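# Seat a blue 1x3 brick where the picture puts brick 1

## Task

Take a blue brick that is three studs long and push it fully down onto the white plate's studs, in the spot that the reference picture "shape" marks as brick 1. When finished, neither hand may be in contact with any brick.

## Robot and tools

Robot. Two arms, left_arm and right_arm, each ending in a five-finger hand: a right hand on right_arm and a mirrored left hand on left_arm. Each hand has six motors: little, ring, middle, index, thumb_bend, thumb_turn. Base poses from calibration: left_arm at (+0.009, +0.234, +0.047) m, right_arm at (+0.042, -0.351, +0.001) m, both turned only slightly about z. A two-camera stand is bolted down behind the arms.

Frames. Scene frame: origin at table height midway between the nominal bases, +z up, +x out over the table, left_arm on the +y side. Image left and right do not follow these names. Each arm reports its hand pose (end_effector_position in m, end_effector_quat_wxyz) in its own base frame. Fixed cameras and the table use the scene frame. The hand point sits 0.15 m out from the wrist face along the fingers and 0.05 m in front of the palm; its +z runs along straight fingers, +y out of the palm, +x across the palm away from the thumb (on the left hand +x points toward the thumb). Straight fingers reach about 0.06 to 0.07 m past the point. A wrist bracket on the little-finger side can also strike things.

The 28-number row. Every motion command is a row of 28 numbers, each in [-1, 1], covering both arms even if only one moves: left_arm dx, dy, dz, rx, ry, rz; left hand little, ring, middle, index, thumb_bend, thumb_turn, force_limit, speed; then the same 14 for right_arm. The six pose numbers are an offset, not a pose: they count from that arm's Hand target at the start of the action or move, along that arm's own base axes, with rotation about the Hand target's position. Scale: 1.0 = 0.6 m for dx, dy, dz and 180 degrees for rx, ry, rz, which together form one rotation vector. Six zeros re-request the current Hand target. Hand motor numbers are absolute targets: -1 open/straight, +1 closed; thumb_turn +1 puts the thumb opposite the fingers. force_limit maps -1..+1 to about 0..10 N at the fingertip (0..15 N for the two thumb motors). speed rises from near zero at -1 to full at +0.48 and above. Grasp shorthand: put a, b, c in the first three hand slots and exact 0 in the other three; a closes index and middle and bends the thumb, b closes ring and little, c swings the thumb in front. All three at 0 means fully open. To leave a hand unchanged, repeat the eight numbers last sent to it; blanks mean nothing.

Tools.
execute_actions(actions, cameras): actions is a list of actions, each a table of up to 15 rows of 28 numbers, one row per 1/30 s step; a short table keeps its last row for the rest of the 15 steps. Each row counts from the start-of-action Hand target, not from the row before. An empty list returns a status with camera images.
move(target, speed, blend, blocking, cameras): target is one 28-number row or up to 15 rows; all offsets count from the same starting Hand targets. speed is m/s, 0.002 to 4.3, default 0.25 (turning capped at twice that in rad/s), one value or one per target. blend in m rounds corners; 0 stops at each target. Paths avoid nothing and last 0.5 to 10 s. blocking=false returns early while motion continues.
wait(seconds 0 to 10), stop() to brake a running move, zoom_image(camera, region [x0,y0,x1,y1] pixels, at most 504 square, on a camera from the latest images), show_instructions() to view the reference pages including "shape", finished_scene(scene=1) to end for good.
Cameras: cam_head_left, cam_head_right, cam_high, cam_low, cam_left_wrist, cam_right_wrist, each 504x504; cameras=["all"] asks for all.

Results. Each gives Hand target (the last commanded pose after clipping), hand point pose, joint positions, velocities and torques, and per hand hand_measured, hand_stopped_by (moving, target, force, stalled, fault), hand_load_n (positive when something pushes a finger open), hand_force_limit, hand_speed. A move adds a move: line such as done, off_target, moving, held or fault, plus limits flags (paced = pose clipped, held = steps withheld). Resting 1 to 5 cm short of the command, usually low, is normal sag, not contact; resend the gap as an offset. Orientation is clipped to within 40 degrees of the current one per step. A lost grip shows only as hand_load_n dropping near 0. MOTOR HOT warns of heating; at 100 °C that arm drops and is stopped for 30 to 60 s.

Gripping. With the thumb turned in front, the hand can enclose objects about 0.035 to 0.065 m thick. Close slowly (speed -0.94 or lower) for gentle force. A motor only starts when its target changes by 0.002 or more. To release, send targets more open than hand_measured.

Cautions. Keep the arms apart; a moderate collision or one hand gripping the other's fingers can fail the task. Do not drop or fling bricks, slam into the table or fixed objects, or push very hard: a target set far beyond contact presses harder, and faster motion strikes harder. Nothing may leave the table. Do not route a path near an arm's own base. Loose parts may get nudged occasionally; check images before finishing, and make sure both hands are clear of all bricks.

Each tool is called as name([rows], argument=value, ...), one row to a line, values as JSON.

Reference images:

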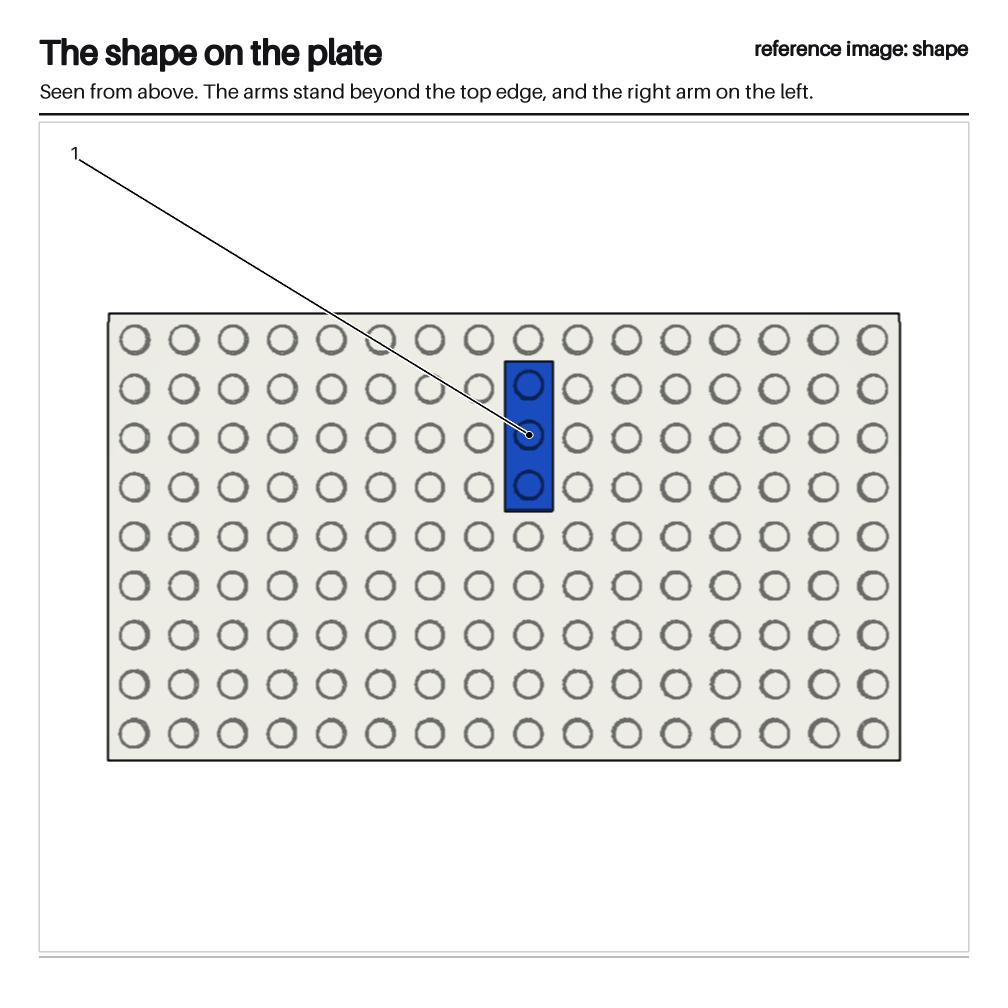

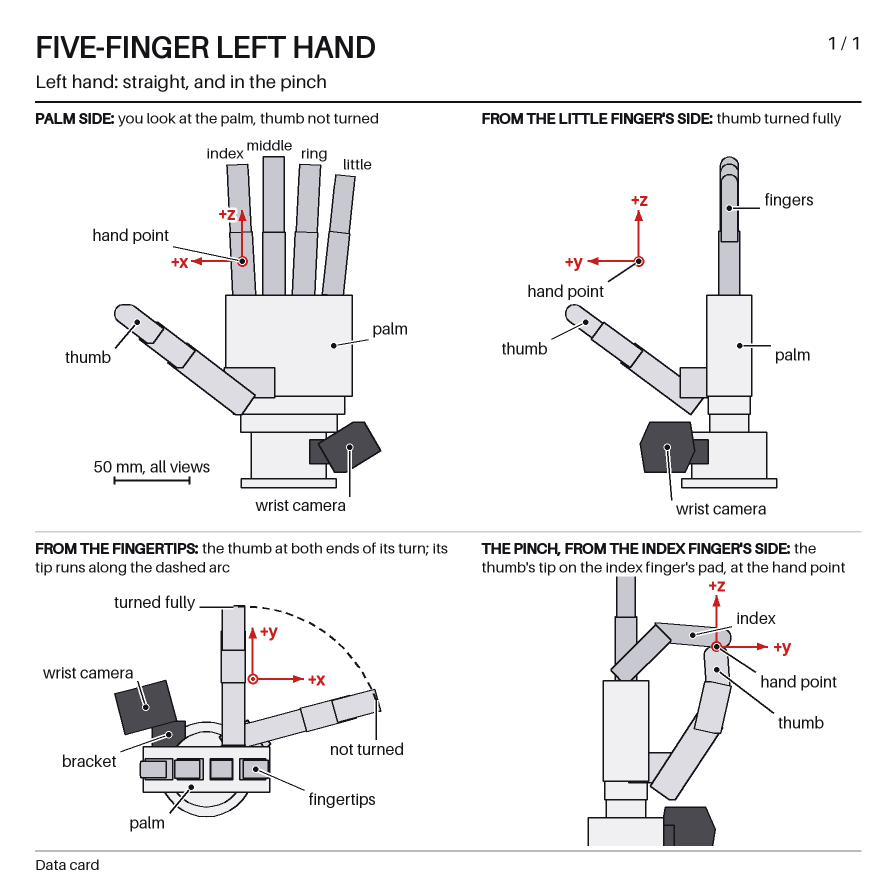

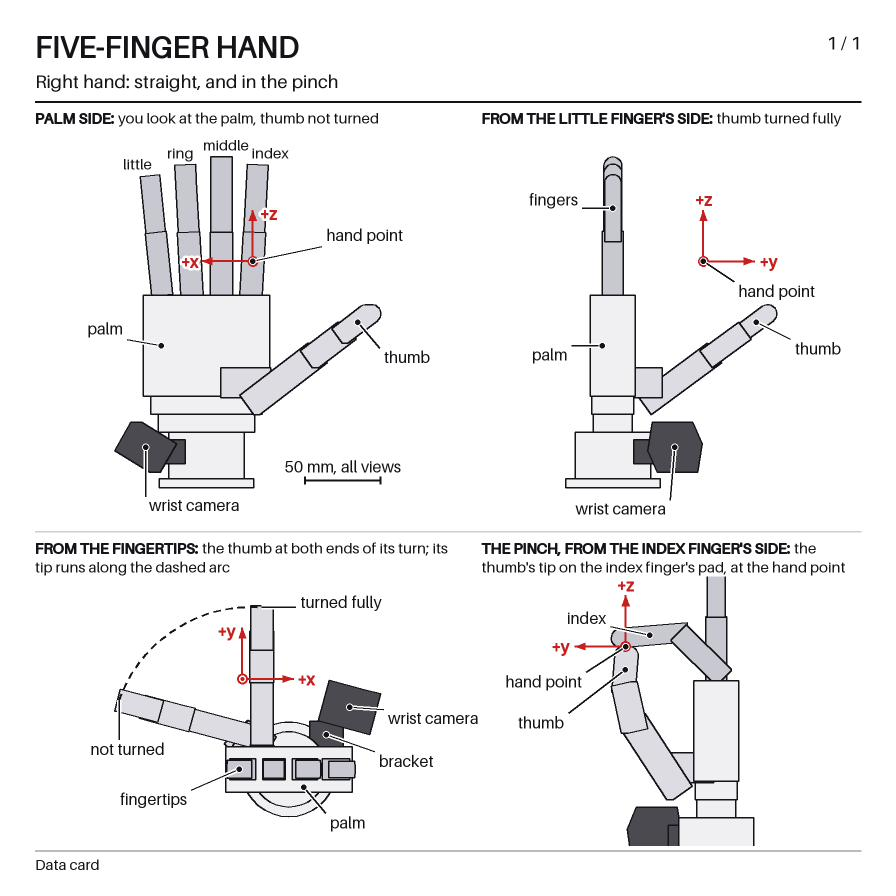

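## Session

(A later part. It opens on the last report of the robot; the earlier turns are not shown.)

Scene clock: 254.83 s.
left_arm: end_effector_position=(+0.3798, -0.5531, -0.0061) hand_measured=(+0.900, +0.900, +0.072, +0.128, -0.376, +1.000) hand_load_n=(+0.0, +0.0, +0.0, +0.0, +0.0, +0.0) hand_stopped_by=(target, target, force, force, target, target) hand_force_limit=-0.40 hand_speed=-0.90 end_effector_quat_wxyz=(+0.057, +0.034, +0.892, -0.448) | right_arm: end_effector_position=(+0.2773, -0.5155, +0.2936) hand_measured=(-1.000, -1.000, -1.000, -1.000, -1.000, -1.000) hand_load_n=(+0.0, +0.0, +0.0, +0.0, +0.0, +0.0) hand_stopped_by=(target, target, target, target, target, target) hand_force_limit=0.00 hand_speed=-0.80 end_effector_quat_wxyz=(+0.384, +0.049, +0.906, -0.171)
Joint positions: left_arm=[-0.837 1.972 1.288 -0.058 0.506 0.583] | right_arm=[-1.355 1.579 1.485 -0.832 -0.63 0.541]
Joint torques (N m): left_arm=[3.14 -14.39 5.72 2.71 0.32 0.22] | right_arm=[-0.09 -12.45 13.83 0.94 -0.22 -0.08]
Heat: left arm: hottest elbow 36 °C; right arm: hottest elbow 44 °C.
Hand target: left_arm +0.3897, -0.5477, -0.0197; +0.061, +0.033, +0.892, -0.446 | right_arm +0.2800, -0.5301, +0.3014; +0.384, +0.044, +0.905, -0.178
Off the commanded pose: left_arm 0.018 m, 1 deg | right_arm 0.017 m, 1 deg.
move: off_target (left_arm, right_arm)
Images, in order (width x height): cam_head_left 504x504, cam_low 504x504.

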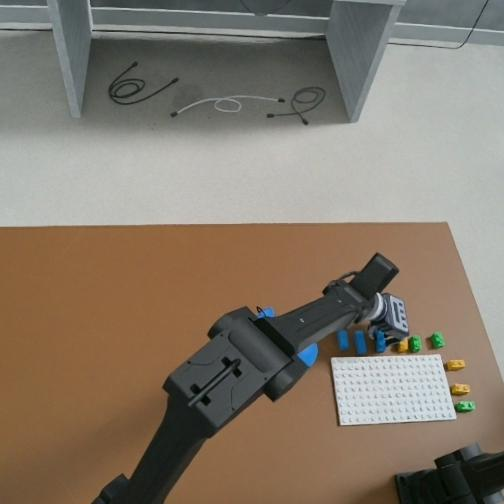

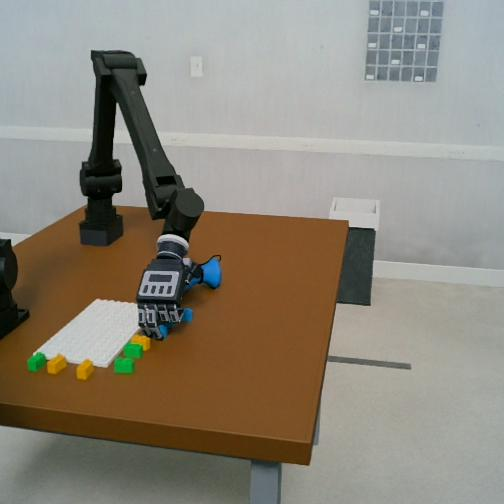

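move([
  [-0.01, -0.008, 0.03, 0, 0, 0, 0.9, 0.9, -0.06, -0.06, -0.42, 1.0, -0.3, -0.7, 0,0,0, 0, 0, 0, -1, -1, -1, -1, -1, -1, 0.0, -0.8],
  [-0.01, -0.006, 0.055, -0.038, 0, 0, 0.9, 0.9, -0.06, -0.06, -0.42, 1.0, -0.3, -0.7, 0,0,0, 0, 0, 0, -1, -1, -1, -1, -1, -1, 0.0, -0.8],
], speed=0.05, cameras=["cam_low", "cam_head_left", "cam_left_wrist", "cam_head_right"])

zoom_image(camera="cam_low", region=[130, 290, 190, 350])

zoom_image(camera="cam_head_left", region=[350, 290, 430, 370])

zoom_image(camera="cam_left_wrist", region=[110, 130, 310, 330])

Scene clock: 259.40 s.
left_arm: end_effector_position=(+0.3742, -0.5540, +0.0034) hand_measured=(+0.900, +0.900, -0.060, -0.060, -0.420, +1.000) hand_load_n=(+0.0, +0.0, +0.0, +0.0, +0.0, +0.0) hand_stopped_by=(target, target, target, target, target, target) hand_force_limit=-0.30 hand_speed=-0.70 end_effector_quat_wxyz=(+0.055, +0.038, +0.870, -0.489) | right_arm: end_effector_position=(+0.2773, -0.5155, +0.2936) hand_measured=(-1.000, -1.000, -1.000, -1.000, -1.000, -1.000) hand_load_n=(+0.0, +0.0, +0.0, +0.0, +0.0, +0.0) hand_stopped_by=(target, target, target, target, target, target) hand_force_limit=0.00 hand_speed=-0.80 end_effector_quat_wxyz=(+0.384, +0.049, +0.906, -0.171)
Joint positions: left_arm=[-0.826 1.951 1.226 0.068 0.566 0.548] | right_arm=[-1.355 1.579 1.485 -0.832 -0.63 0.541]
Joint torques (N m): left_arm=[3.19 -16.38 5.45 2.67 0.33 -0.04] | right_arm=[-0.03 -12.22 13.9 1.02 -0.22 -0.07]
Heat: left arm: hottest elbow 36 °C; right arm: hottest elbow 44 °C.
Hand target: left_arm +0.3838, -0.5514, +0.0136; +0.063, +0.030, +0.864, -0.499 | right_arm +0.2800, -0.5301, +0.3014; +0.384, +0.044, +0.905, -0.178
Off the commanded pose: left_arm 0.014 m, 2 deg | right_arm 0.017 m, 1 deg.
move: off_target (left_arm, right_arm)
camera_calibration:
cam_left_wrist: T_world_to_cam=[[-0.381481, -0.522794, 0.762338, -0.145533], [-0.868437, 0.485233, -0.101812, 0.606467], [-0.316685, -0.700882, -0.63912, -0.153516], [0, 0, 0, 1]] pos_world=[0.422545, -0.477958, 0.0745757]
Images, in order (width x height): cam_head_left 504x504, cam_head_right 504x504, cam_low 504x504, cam_left_wrist 504x504.

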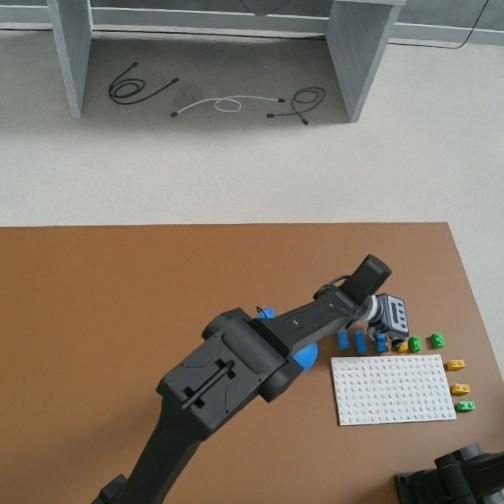

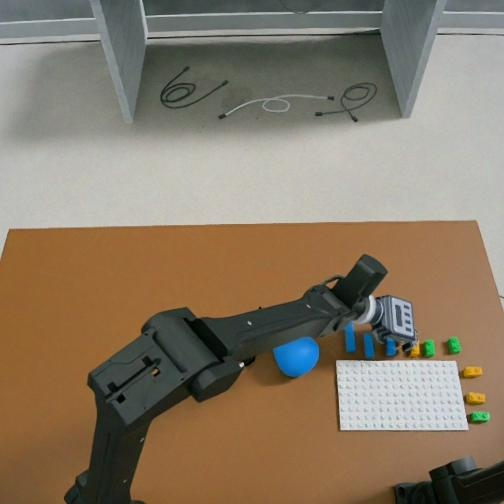

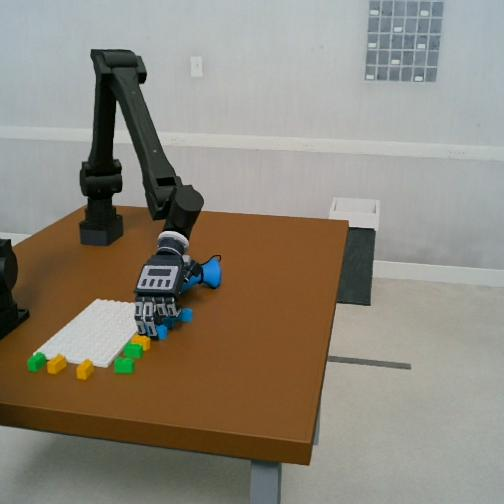

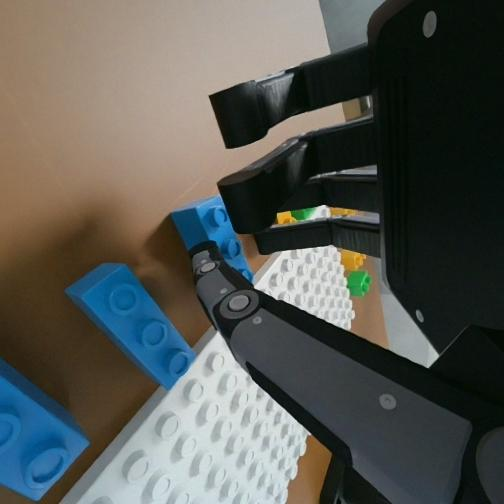

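Scaled by 8.400 from the camera's 504x504 image, which has a finer 720x720 frame.

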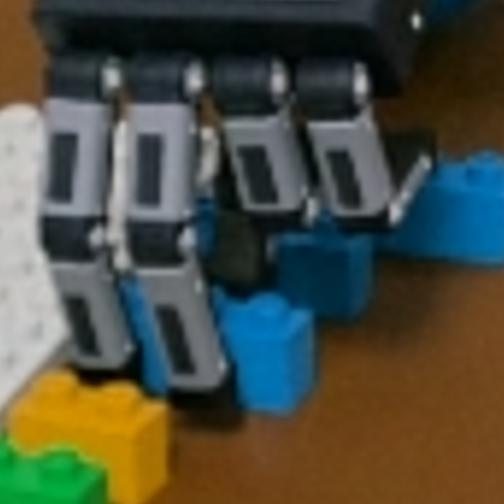

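Scaled by 6.300 from the camera's 504x504 image, which has a finer 720x720 frame.

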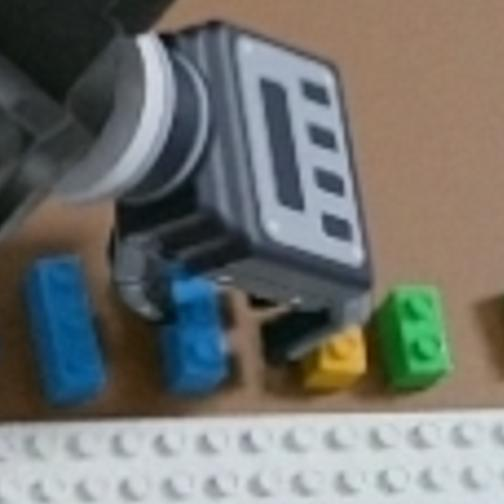

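Scaled by 2.520 from the camera's 504x504 image, which has a finer 720x720 frame.

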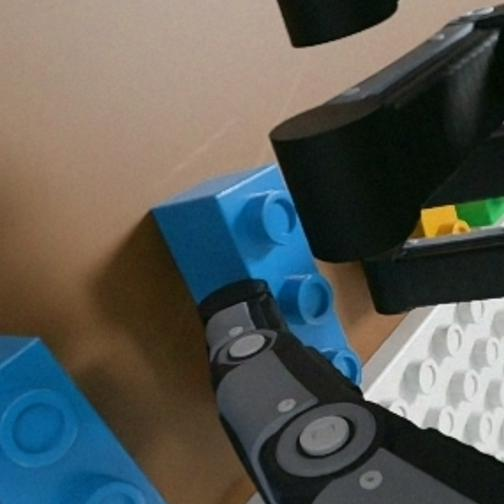

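move(target=[0.0, 0.008, -0.036, -0.055, 0, 0, 0.9, 0.9, -0.06, -0.06, -0.42, 1.0, -0.3, -0.7, 0,0,0, 0, 0, 0, -1, -1, -1, -1, -1, -1, 0.0, -0.8], speed=0.05, cameras=["cam_low", "cam_head_left", "cam_left_wrist"])

zoom_image(camera="cam_low", region=[130, 290, 190, 350])

zoom_image(camera="cam_head_left", region=[350, 290, 430, 370])

zoom_image(camera="cam_left_wrist", region=[110, 130, 310, 330])

Scene clock: 267.40 s.
left_arm: end_effector_position=(+0.3775, -0.5529, +0.0046) hand_measured=(+0.900, +0.900, -0.060, -0.060, -0.420, +1.000) hand_load_n=(+0.0, +0.0, +0.0, +0.0, +0.0, +0.0) hand_stopped_by=(target, target, target, target, target, target) hand_force_limit=-0.30 hand_speed=-0.70 end_effector_quat_wxyz=(+0.069, +0.037, +0.816, -0.573) | right_arm: end_effector_position=(+0.2773, -0.5155, +0.2936) hand_measured=(-1.000, -1.000, -1.000, -1.000, -1.000, -1.000) hand_load_n=(+0.0, +0.0, +0.0, +0.0, +0.0, +0.0) hand_stopped_by=(target, target, target, target, target, target) hand_force_limit=0.00 hand_speed=-0.80 end_effector_quat_wxyz=(+0.384, +0.049, +0.906, -0.171)
Joint positions: left_arm=[-0.79 1.975 1.113 0.425 0.659 0.443] | right_arm=[-1.355 1.579 1.485 -0.832 -0.63 0.541]
Joint torques (N m): left_arm=[3.08 -13.57 4.81 2.96 0.3 -0.09] | right_arm=[0.09 -12.28 13.87 0.98 -0.21 -0.07]
Heat: left arm: hottest elbow 36 °C; right arm: hottest elbow 44 °C.
Hand target: left_arm +0.3839, -0.5464, -0.0082; +0.066, +0.024, +0.818, -0.572 | right_arm +0.2800, -0.5301, +0.3014; +0.384, +0.044, +0.905, -0.178
Off the commanded pose: left_arm 0.015 m, 2 deg | right_arm 0.017 m, 1 deg.
move: off_target (left_arm, right_arm)
camera_calibration:
cam_left_wrist: T_world_to_cam=[[-0.398351, -0.363523, 0.842121, -0.0505759], [-0.865725, 0.452347, -0.21425, 0.590119], [-0.303046, -0.814391, -0.494904, -0.219472], [0, 0, 0, 1]] pos_world=[0.424223, -0.464061, 0.060406]
Images, in order (width x height): cam_head_left 504x504, cam_low 504x504, cam_left_wrist 504x504.

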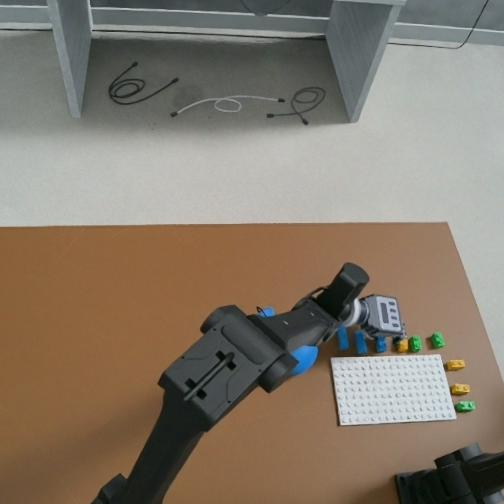

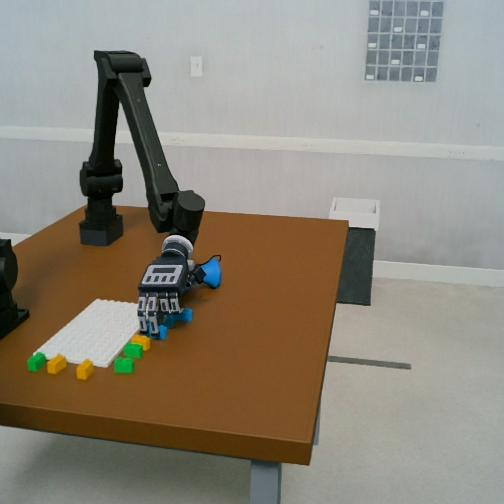

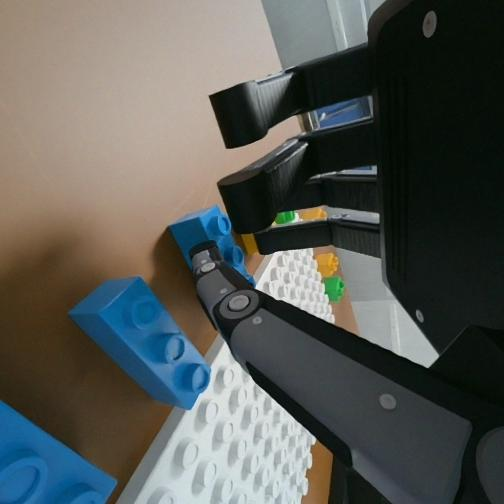

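Scaled by 8.400 from the camera's 504x504 image, which has a finer 720x720 frame.

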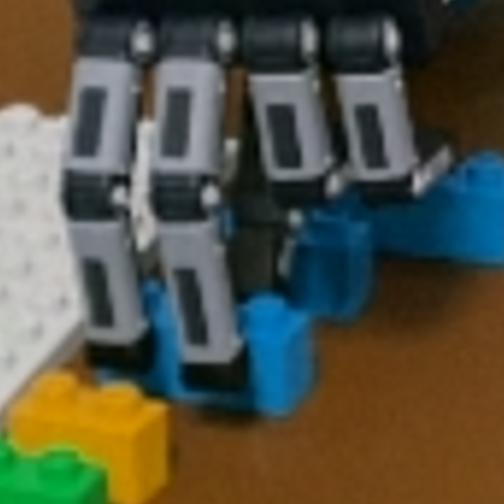

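Scaled by 6.300 from the camera's 504x504 image, which has a finer 720x720 frame.

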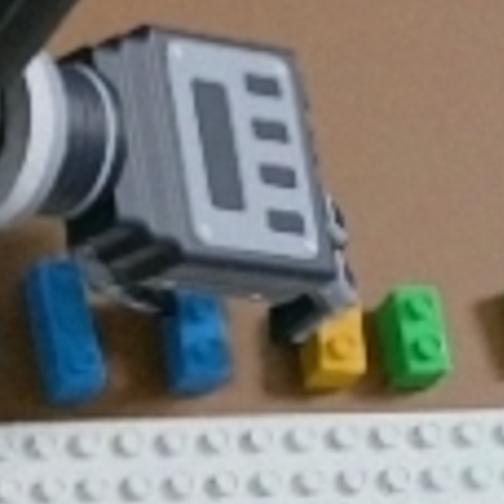

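Scaled by 2.520 from the camera's 504x504 image, which has a finer 720x720 frame.

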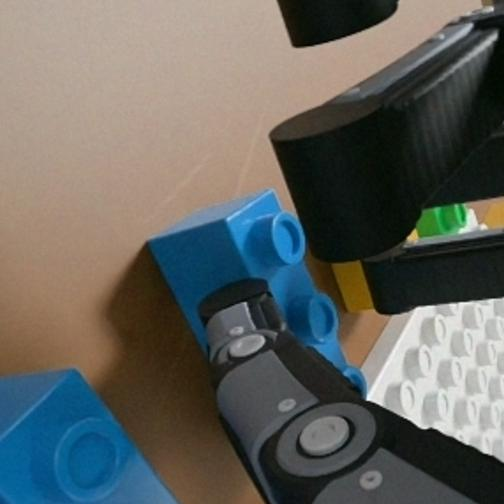

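move(target=[0.0, 0.0015, -0.008, 0.0, 0, 0, 0.9, 0.9, -0.06, -0.06, -0.42, 1.0, -0.3, -0.7, 0,0,0, 0, 0, 0, -1, -1, -1, -1, -1, -1, 0.0, -0.8], speed=0.05, cameras=["cam_low", "cam_head_left", "cam_left_wrist"])

zoom_image(camera="cam_low", region=[130, 300, 180, 350])

zoom_image(camera="cam_left_wrist", region=[150, 190, 290, 330])

Scene clock: 271.63 s.
left_arm: end_effector_position=(+0.3780, -0.5533, +0.0016) hand_measured=(+0.900, +0.900, -0.060, -0.060, -0.420, +1.000) hand_load_n=(+0.0, +0.0, +0.0, +0.0, +0.0, +0.0) hand_stopped_by=(target, target, target, target, target, target) hand_force_limit=-0.30 hand_speed=-0.70 end_effector_quat_wxyz=(+0.069, +0.038, +0.815, -0.574) | right_arm: end_effector_position=(+0.2773, -0.5155, +0.2936) hand_measured=(-1.000, -1.000, -1.000, -1.000, -1.000, -1.000) hand_load_n=(+0.0, +0.0, +0.0, +0.0, +0.0, -0.5) hand_stopped_by=(target, target, target, target, target, target) hand_force_limit=0.00 hand_speed=-0.80 end_effector_quat_wxyz=(+0.384, +0.049, +0.906, -0.171)
Joint positions: left_arm=[-0.79 1.983 1.113 0.437 0.66 0.443] | right_arm=[-1.355 1.579 1.485 -0.832 -0.63 0.541]
Joint torques (N m): left_arm=[3.08 -13.16 4.71 2.97 0.3 -0.03] | right_arm=[0.15 -12.45 13.87 0.98 -0.22 -0.08]
Heat: left arm: hottest elbow 36 °C; right arm: hottest elbow 44 °C.
Hand target: left_arm +0.3838, -0.5456, -0.0130; +0.065, +0.024, +0.818, -0.572 | right_arm +0.2800, -0.5301, +0.3014; +0.384, +0.044, +0.905, -0.178
Off the commanded pose: left_arm 0.018 m, 2 deg | right_arm 0.017 m, 1 deg.
move: off_target (left_arm, right_arm)
camera_calibration:
cam_left_wrist: T_world_to_cam=[[-0.399674, -0.360984, 0.842586, -0.0460765], [-0.865248, 0.45207, -0.216746, 0.589811], [-0.302666, -0.815674, -0.493021, -0.222012], [0, 0, 0, 1]] pos_world=[0.424722, -0.464358, 0.0572061]
Images, in order (width x height): cam_head_left 504x504, cam_low 504x504, cam_left_wrist 504x504.

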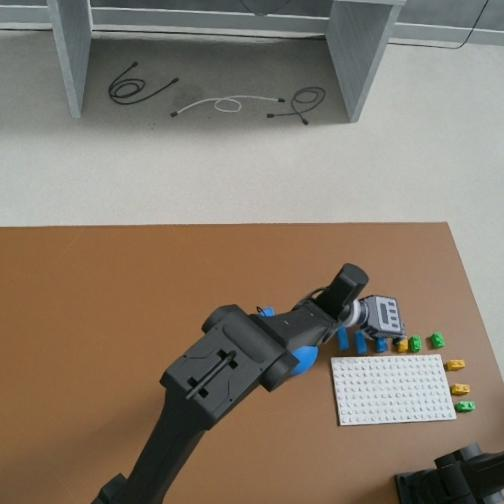

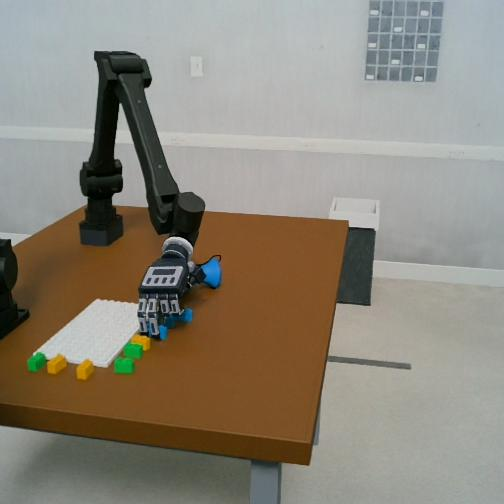

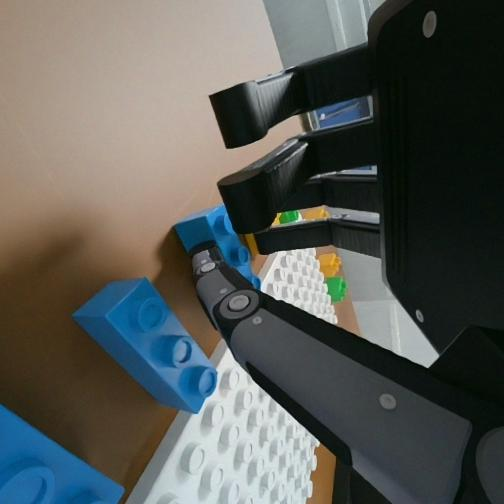

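Scaled by 10.080 from the camera's 504x504 image, which has a finer 720x720 frame.

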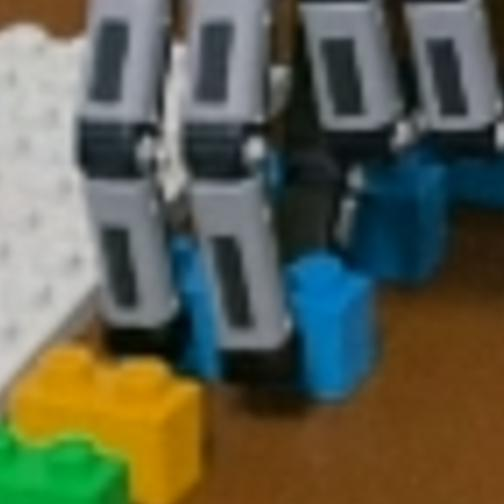

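Scaled by 3.600 from the camera's 504x504 image, which has a finer 720x720 frame.

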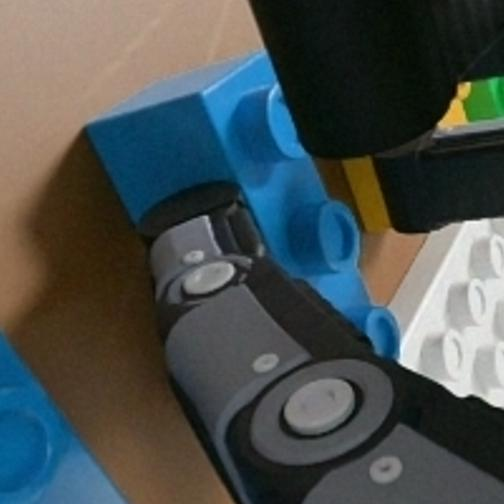

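move(target=[0.0, 0.0, -0.006, 0.0, 0, 0, 0.9, 0.9, -0.06, -0.06, -0.42, 1.0, -0.3, -0.7, 0,0,0, 0, 0, 0, -1, -1, -1, -1, -1, -1, 0.0, -0.8], speed=0.05, cameras=["cam_low"])

zoom_image(camera="cam_low", region=[130, 300, 180, 350])

Scene clock: 273.77 s.
left_arm: end_effector_position=(+0.3772, -0.5525, -0.0031) hand_measured=(+0.900, +0.900, -0.060, -0.060, -0.420, +1.000) hand_load_n=(+0.0, +0.0, +0.0, +0.0, +0.0, +0.0) hand_stopped_by=(target, target, target, target, target, target) hand_force_limit=-0.30 hand_speed=-0.70 end_effector_quat_wxyz=(+0.068, +0.037, +0.816, -0.573) | right_arm: end_effector_position=(+0.2773, -0.5155, +0.2936) hand_measured=(-1.000, -1.000, -1.000, -1.000, -1.000, -1.000) hand_load_n=(+0.0, +0.0, +0.0, +0.0, +0.0, +0.0) hand_stopped_by=(target, target, target, target, target, target) hand_force_limit=0.00 hand_speed=-0.80 end_effector_quat_wxyz=(+0.384, +0.049, +0.906, -0.171)
Joint positions: left_arm=[-0.79 1.991 1.11 0.445 0.66 0.443] | right_arm=[-1.355 1.579 1.485 -0.832 -0.63 0.541]
Joint torques (N m): left_arm=[3.14 -13.16 4.81 2.95 0.27 0] | right_arm=[0.15 -12.34 13.86 0.99 -0.22 -0.09]
Heat: left arm: hottest elbow 36 °C; right arm: hottest elbow 44 °C.
Hand target: left_arm +0.3838, -0.5455, -0.0167; +0.065, +0.024, +0.818, -0.572 | right_arm +0.2800, -0.5301, +0.3014; +0.384, +0.044, +0.905, -0.178
Off the commanded pose: left_arm 0.017 m, 2 deg | right_arm 0.017 m, 1 deg.
move: off_target (left_arm, right_arm)
Images, in order (width x height): cam_low 504x504.

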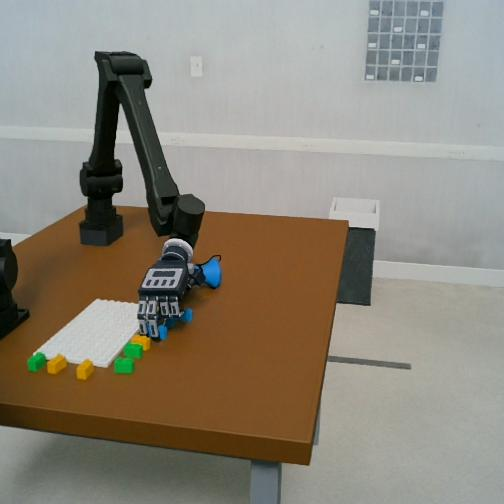

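Scaled by 10.080 from the camera's 504x504 image, which has a finer 720x720 frame.

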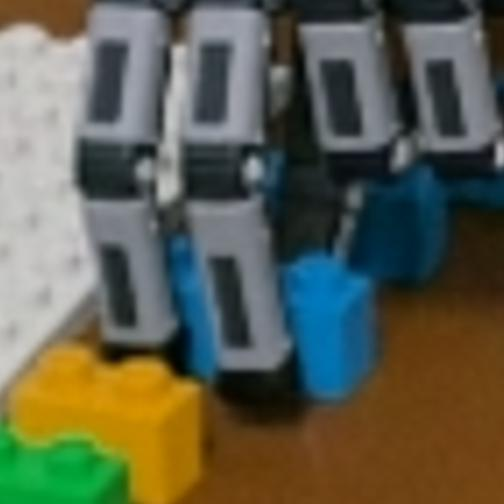

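move(target=[0.0, 0.0, 0.042, 0.0, 0, 0, 0.9, 0.9, -0.06, -0.06, -0.42, 1.0, -0.3, -0.7, 0,0,0, 0, 0, 0, -1, -1, -1, -1, -1, -1, 0.0, -0.8], speed=0.05, cameras=["cam_low", "cam_left_wrist"])

zoom_image(camera="cam_low", region=[130, 300, 180, 350])

zoom_image(camera="cam_left_wrist", region=[150, 190, 290, 330])

Scene clock: 275.87 s.
left_arm: end_effector_position=(+0.3764, -0.5517, +0.0029) hand_measured=(+0.900, +0.900, -0.060, -0.060, -0.420, +1.000) hand_load_n=(+0.0, +0.0, +0.0, +0.0, +0.0, +0.0) hand_stopped_by=(target, target, target, target, target, target) hand_force_limit=-0.30 hand_speed=-0.70 end_effector_quat_wxyz=(+0.067, +0.036, +0.817, -0.572) | right_arm: end_effector_position=(+0.2773, -0.5155, +0.2936) hand_measured=(-1.000, -1.000, -1.000, -1.000, -1.000, -1.000) hand_load_n=(+0.0, +0.0, +0.0, +0.0, +0.0, +0.0) hand_stopped_by=(target, target, target, target, target, target) hand_force_limit=0.00 hand_speed=-0.80 end_effector_quat_wxyz=(+0.384, +0.049, +0.906, -0.171)
Joint positions: left_arm=[-0.79 1.976 1.11 0.425 0.66 0.442] | right_arm=[-1.355 1.579 1.485 -0.832 -0.63 0.541]
Joint torques (N m): left_arm=[2.9 -16.5 5.3 1.61 0.29 -0.08] | right_arm=[0.09 -12.1 13.85 1.02 -0.22 -0.08]
Heat: left arm: hottest elbow 36 °C; right arm: hottest elbow 44 °C.
Hand target: left_arm +0.3838, -0.5455, +0.0086; +0.066, +0.024, +0.818, -0.572 | right_arm +0.2800, -0.5301, +0.3014; +0.384, +0.044, +0.905, -0.178
Off the commanded pose: left_arm 0.011 m, 1 deg | right_arm 0.017 m, 1 deg.
move: off_target (left_arm, right_arm)
camera_calibration:
cam_left_wrist: T_world_to_cam=[[-0.39503, -0.365336, 0.8429, -0.0514747], [-0.866445, 0.453112, -0.209673, 0.589026], [-0.305327, -0.813154, -0.495536, -0.218117], [0, 0, 0, 1]] pos_world=[0.423427, -0.463063, 0.0588062]
Images, in order (width x height): cam_low 504x504, cam_left_wrist 504x504.

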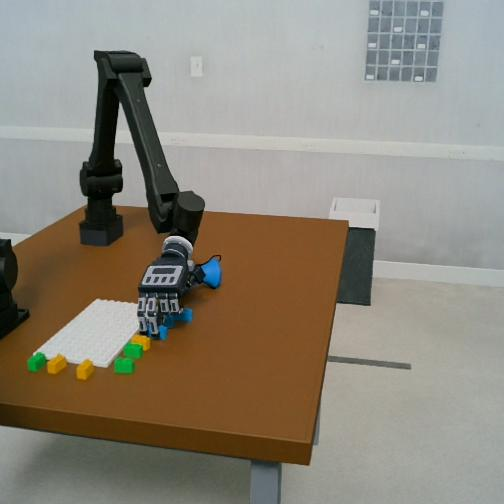

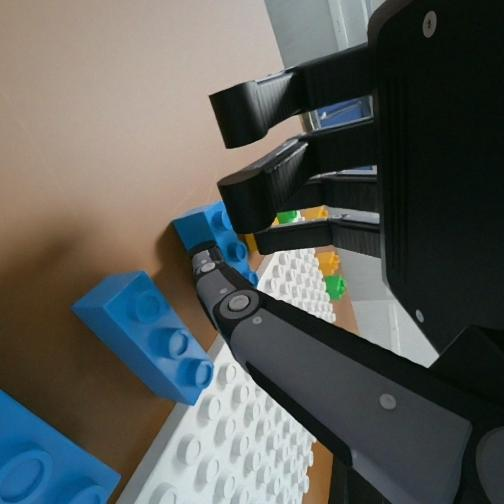

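Scaled by 10.080 from the camera's 504x504 image, which has a finer 720x720 frame.

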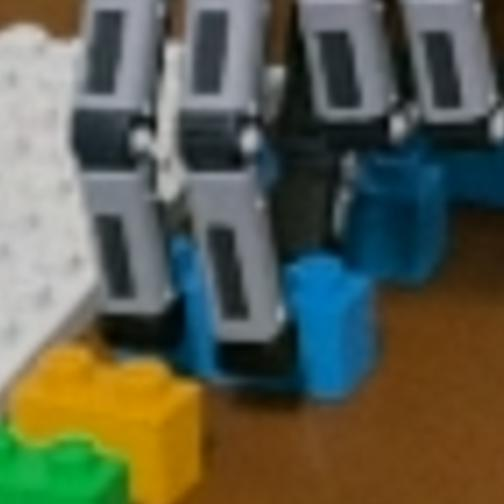

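Scaled by 3.600 from the camera's 504x504 image, which has a finer 720x720 frame.

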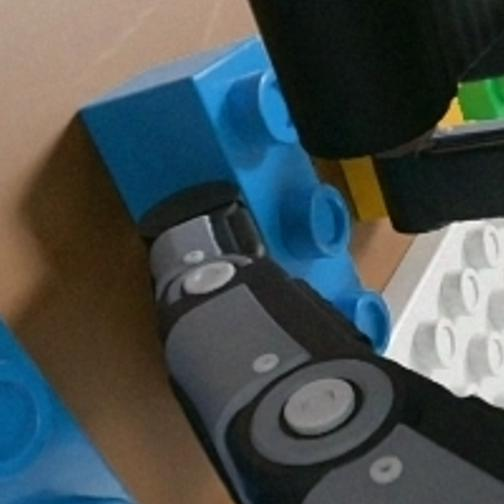

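move(target=[0.0, 0.0, -0.0345, 0.0, 0, 0, 0.9, 0.9, -0.06, -0.06, -0.42, 1.0, -0.3, -0.7, 0,0,0, 0, 0, 0, -1, -1, -1, -1, -1, -1, 0.0, -0.8], speed=0.05, cameras=["cam_low"])

zoom_image(camera="cam_low", region=[130, 300, 180, 350])

Scene clock: 277.70 s.
left_arm: end_effector_position=(+0.3770, -0.5523, +0.0014) hand_measured=(+0.900, +0.900, -0.060, -0.060, -0.420, +1.000) hand_load_n=(+0.0, +0.0, +0.0, +0.0, +0.0, +0.0) hand_stopped_by=(target, target, target, target, target, target) hand_force_limit=-0.30 hand_speed=-0.70 end_effector_quat_wxyz=(+0.068, +0.037, +0.816, -0.573) | right_arm: end_effector_position=(+0.2773, -0.5155, +0.2936) hand_measured=(-1.000, -1.000, -1.000, -1.000, -1.000, -1.000) hand_load_n=(+0.0, +0.0, +0.0, +0.0, +0.0, +0.0) hand_stopped_by=(target, target, target, target, target, target) hand_force_limit=0.00 hand_speed=-0.80 end_effector_quat_wxyz=(+0.384, +0.049, +0.906, -0.171)
Joint positions: left_arm=[-0.79 1.981 1.11 0.435 0.66 0.442] | right_arm=[-1.355 1.579 1.485 -0.832 -0.63 0.541]
Joint torques (N m): left_arm=[3.37 -12.92 4.79 2.93 0.26 -0.06] | right_arm=[-0.09 -12.22 13.91 0.98 -0.22 -0.07]
Heat: left arm: hottest elbow 36 °C; right arm: hottest elbow 44 °C.
Hand target: left_arm +0.3838, -0.5456, -0.0120; +0.066, +0.024, +0.818, -0.572 | right_arm +0.2800, -0.5301, +0.3014; +0.384, +0.044, +0.905, -0.178
Off the commanded pose: left_arm 0.017 m, 2 deg | right_arm 0.017 m, 1 deg.
move: off_target (left_arm, right_arm)
Images, in order (width x height): cam_low 504x504.

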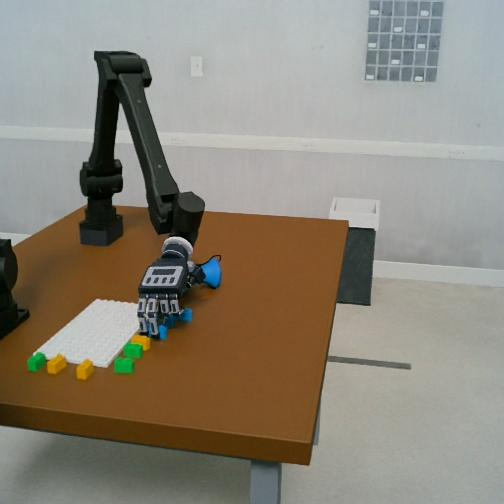

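Scaled by 10.080 from the camera's 504x504 image, which has a finer 720x720 frame.

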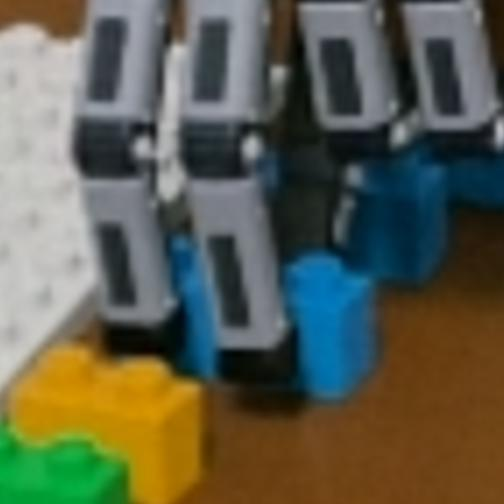

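move(target=[-0.002, 0.0, 0.015, 0.0, 0, 0, 0.9, 0.9, 0.4, 0.4, -0.33, 1.0, -0.3, -0.9, 0,0,0, 0, 0, 0, -1, -1, -1, -1, -1, -1, 0.0, -0.8], speed=0.05, cameras=["cam_low", "cam_left_wrist", "cam_head_left", "cam_head_right"])

zoom_image(camera="cam_low", region=[130, 300, 180, 350])

zoom_image(camera="cam_left_wrist", region=[150, 190, 290, 330])

Scene clock: 279.33 s.
left_arm: end_effector_position=(+0.3770, -0.5524, +0.0015) hand_measured=(+0.900, +0.900, +0.104, +0.124, -0.334, +1.000) hand_load_n=(+0.0, +0.0, +5.5, +3.5, +6.0, +0.0) hand_stopped_by=(target, target, force, force, force, target) hand_force_limit=-0.30 hand_speed=-0.90 end_effector_quat_wxyz=(+0.068, +0.037, +0.816, -0.573) | right_arm: end_effector_position=(+0.2773, -0.5155, +0.2936) hand_measured=(-1.000, -1.000, -1.000, -1.000, -1.000, -1.000) hand_load_n=(+0.0, +0.0, +0.0, +0.0, +0.0, +0.0) hand_stopped_by=(target, target, target, target, target, target) hand_force_limit=0.00 hand_speed=-0.80 end_effector_quat_wxyz=(+0.384, +0.049, +0.906, -0.171)
Joint positions: left_arm=[-0.79 1.981 1.11 0.435 0.66 0.442] | right_arm=[-1.355 1.579 1.485 -0.832 -0.63 0.541]
Joint torques (N m): left_arm=[2.67 -14.62 4.89 2.14 0.22 -0.06] | right_arm=[-0.15 -12.4 13.85 0.96 -0.22 -0.07]
Heat: left arm: hottest elbow 35 °C; right arm: hottest elbow 44 °C.
Hand target: left_arm +0.3827, -0.5456, -0.0030; +0.066, +0.024, +0.818, -0.572 | right_arm +0.2800, -0.5301, +0.3014; +0.384, +0.044, +0.905, -0.178
Off the commanded pose: left_arm 0.010 m, 2 deg | right_arm 0.017 m, 1 deg.
move: off_target (right_arm)
camera_calibration:
cam_left_wrist: T_world_to_cam=[[-0.397624, -0.362325, 0.842981, -0.0476603], [-0.865848, 0.452208, -0.214044, 0.588837], [-0.303649, -0.815002, -0.493527, -0.220875], [0, 0, 0, 1]] pos_world=[0.423824, -0.463559, 0.0572062]
Images, in order (width x height): cam_head_left 504x504, cam_head_right 504x504, cam_low 504x504, cam_left_wrist 504x504.

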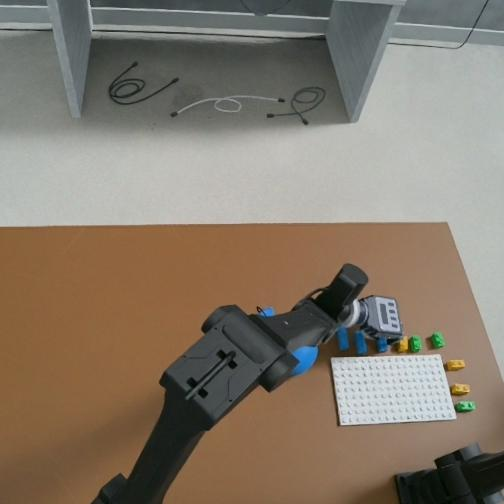

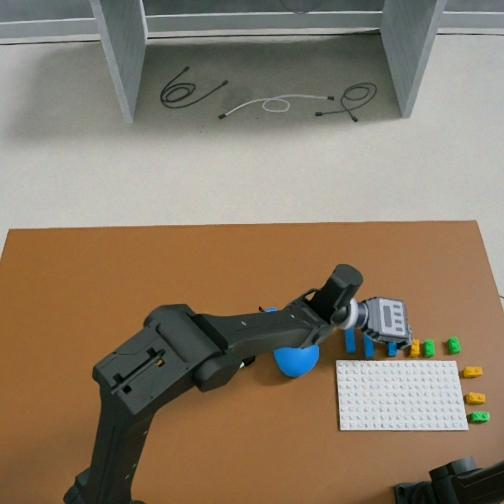

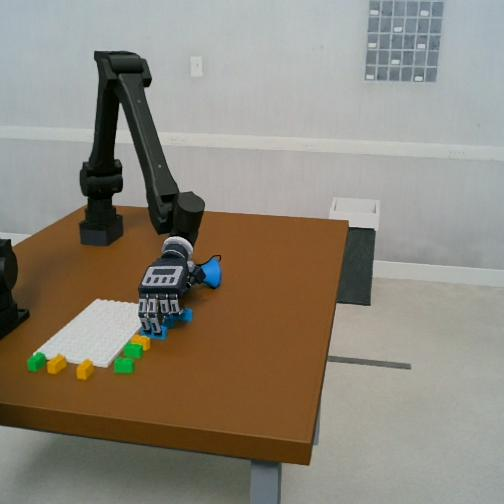

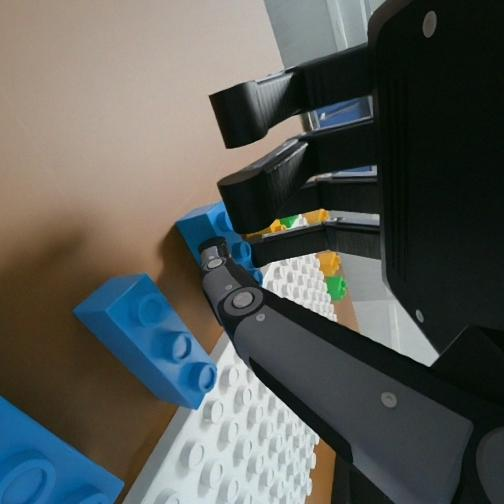

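Scaled by 10.080 from the camera's 504x504 image, which has a finer 720x720 frame.

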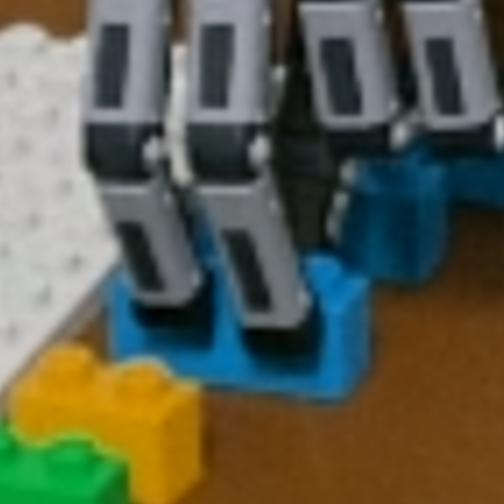

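Scaled by 3.600 from the camera's 504x504 image, which has a finer 720x720 frame.

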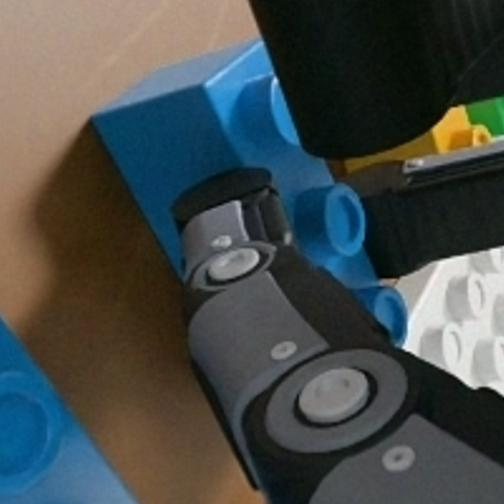

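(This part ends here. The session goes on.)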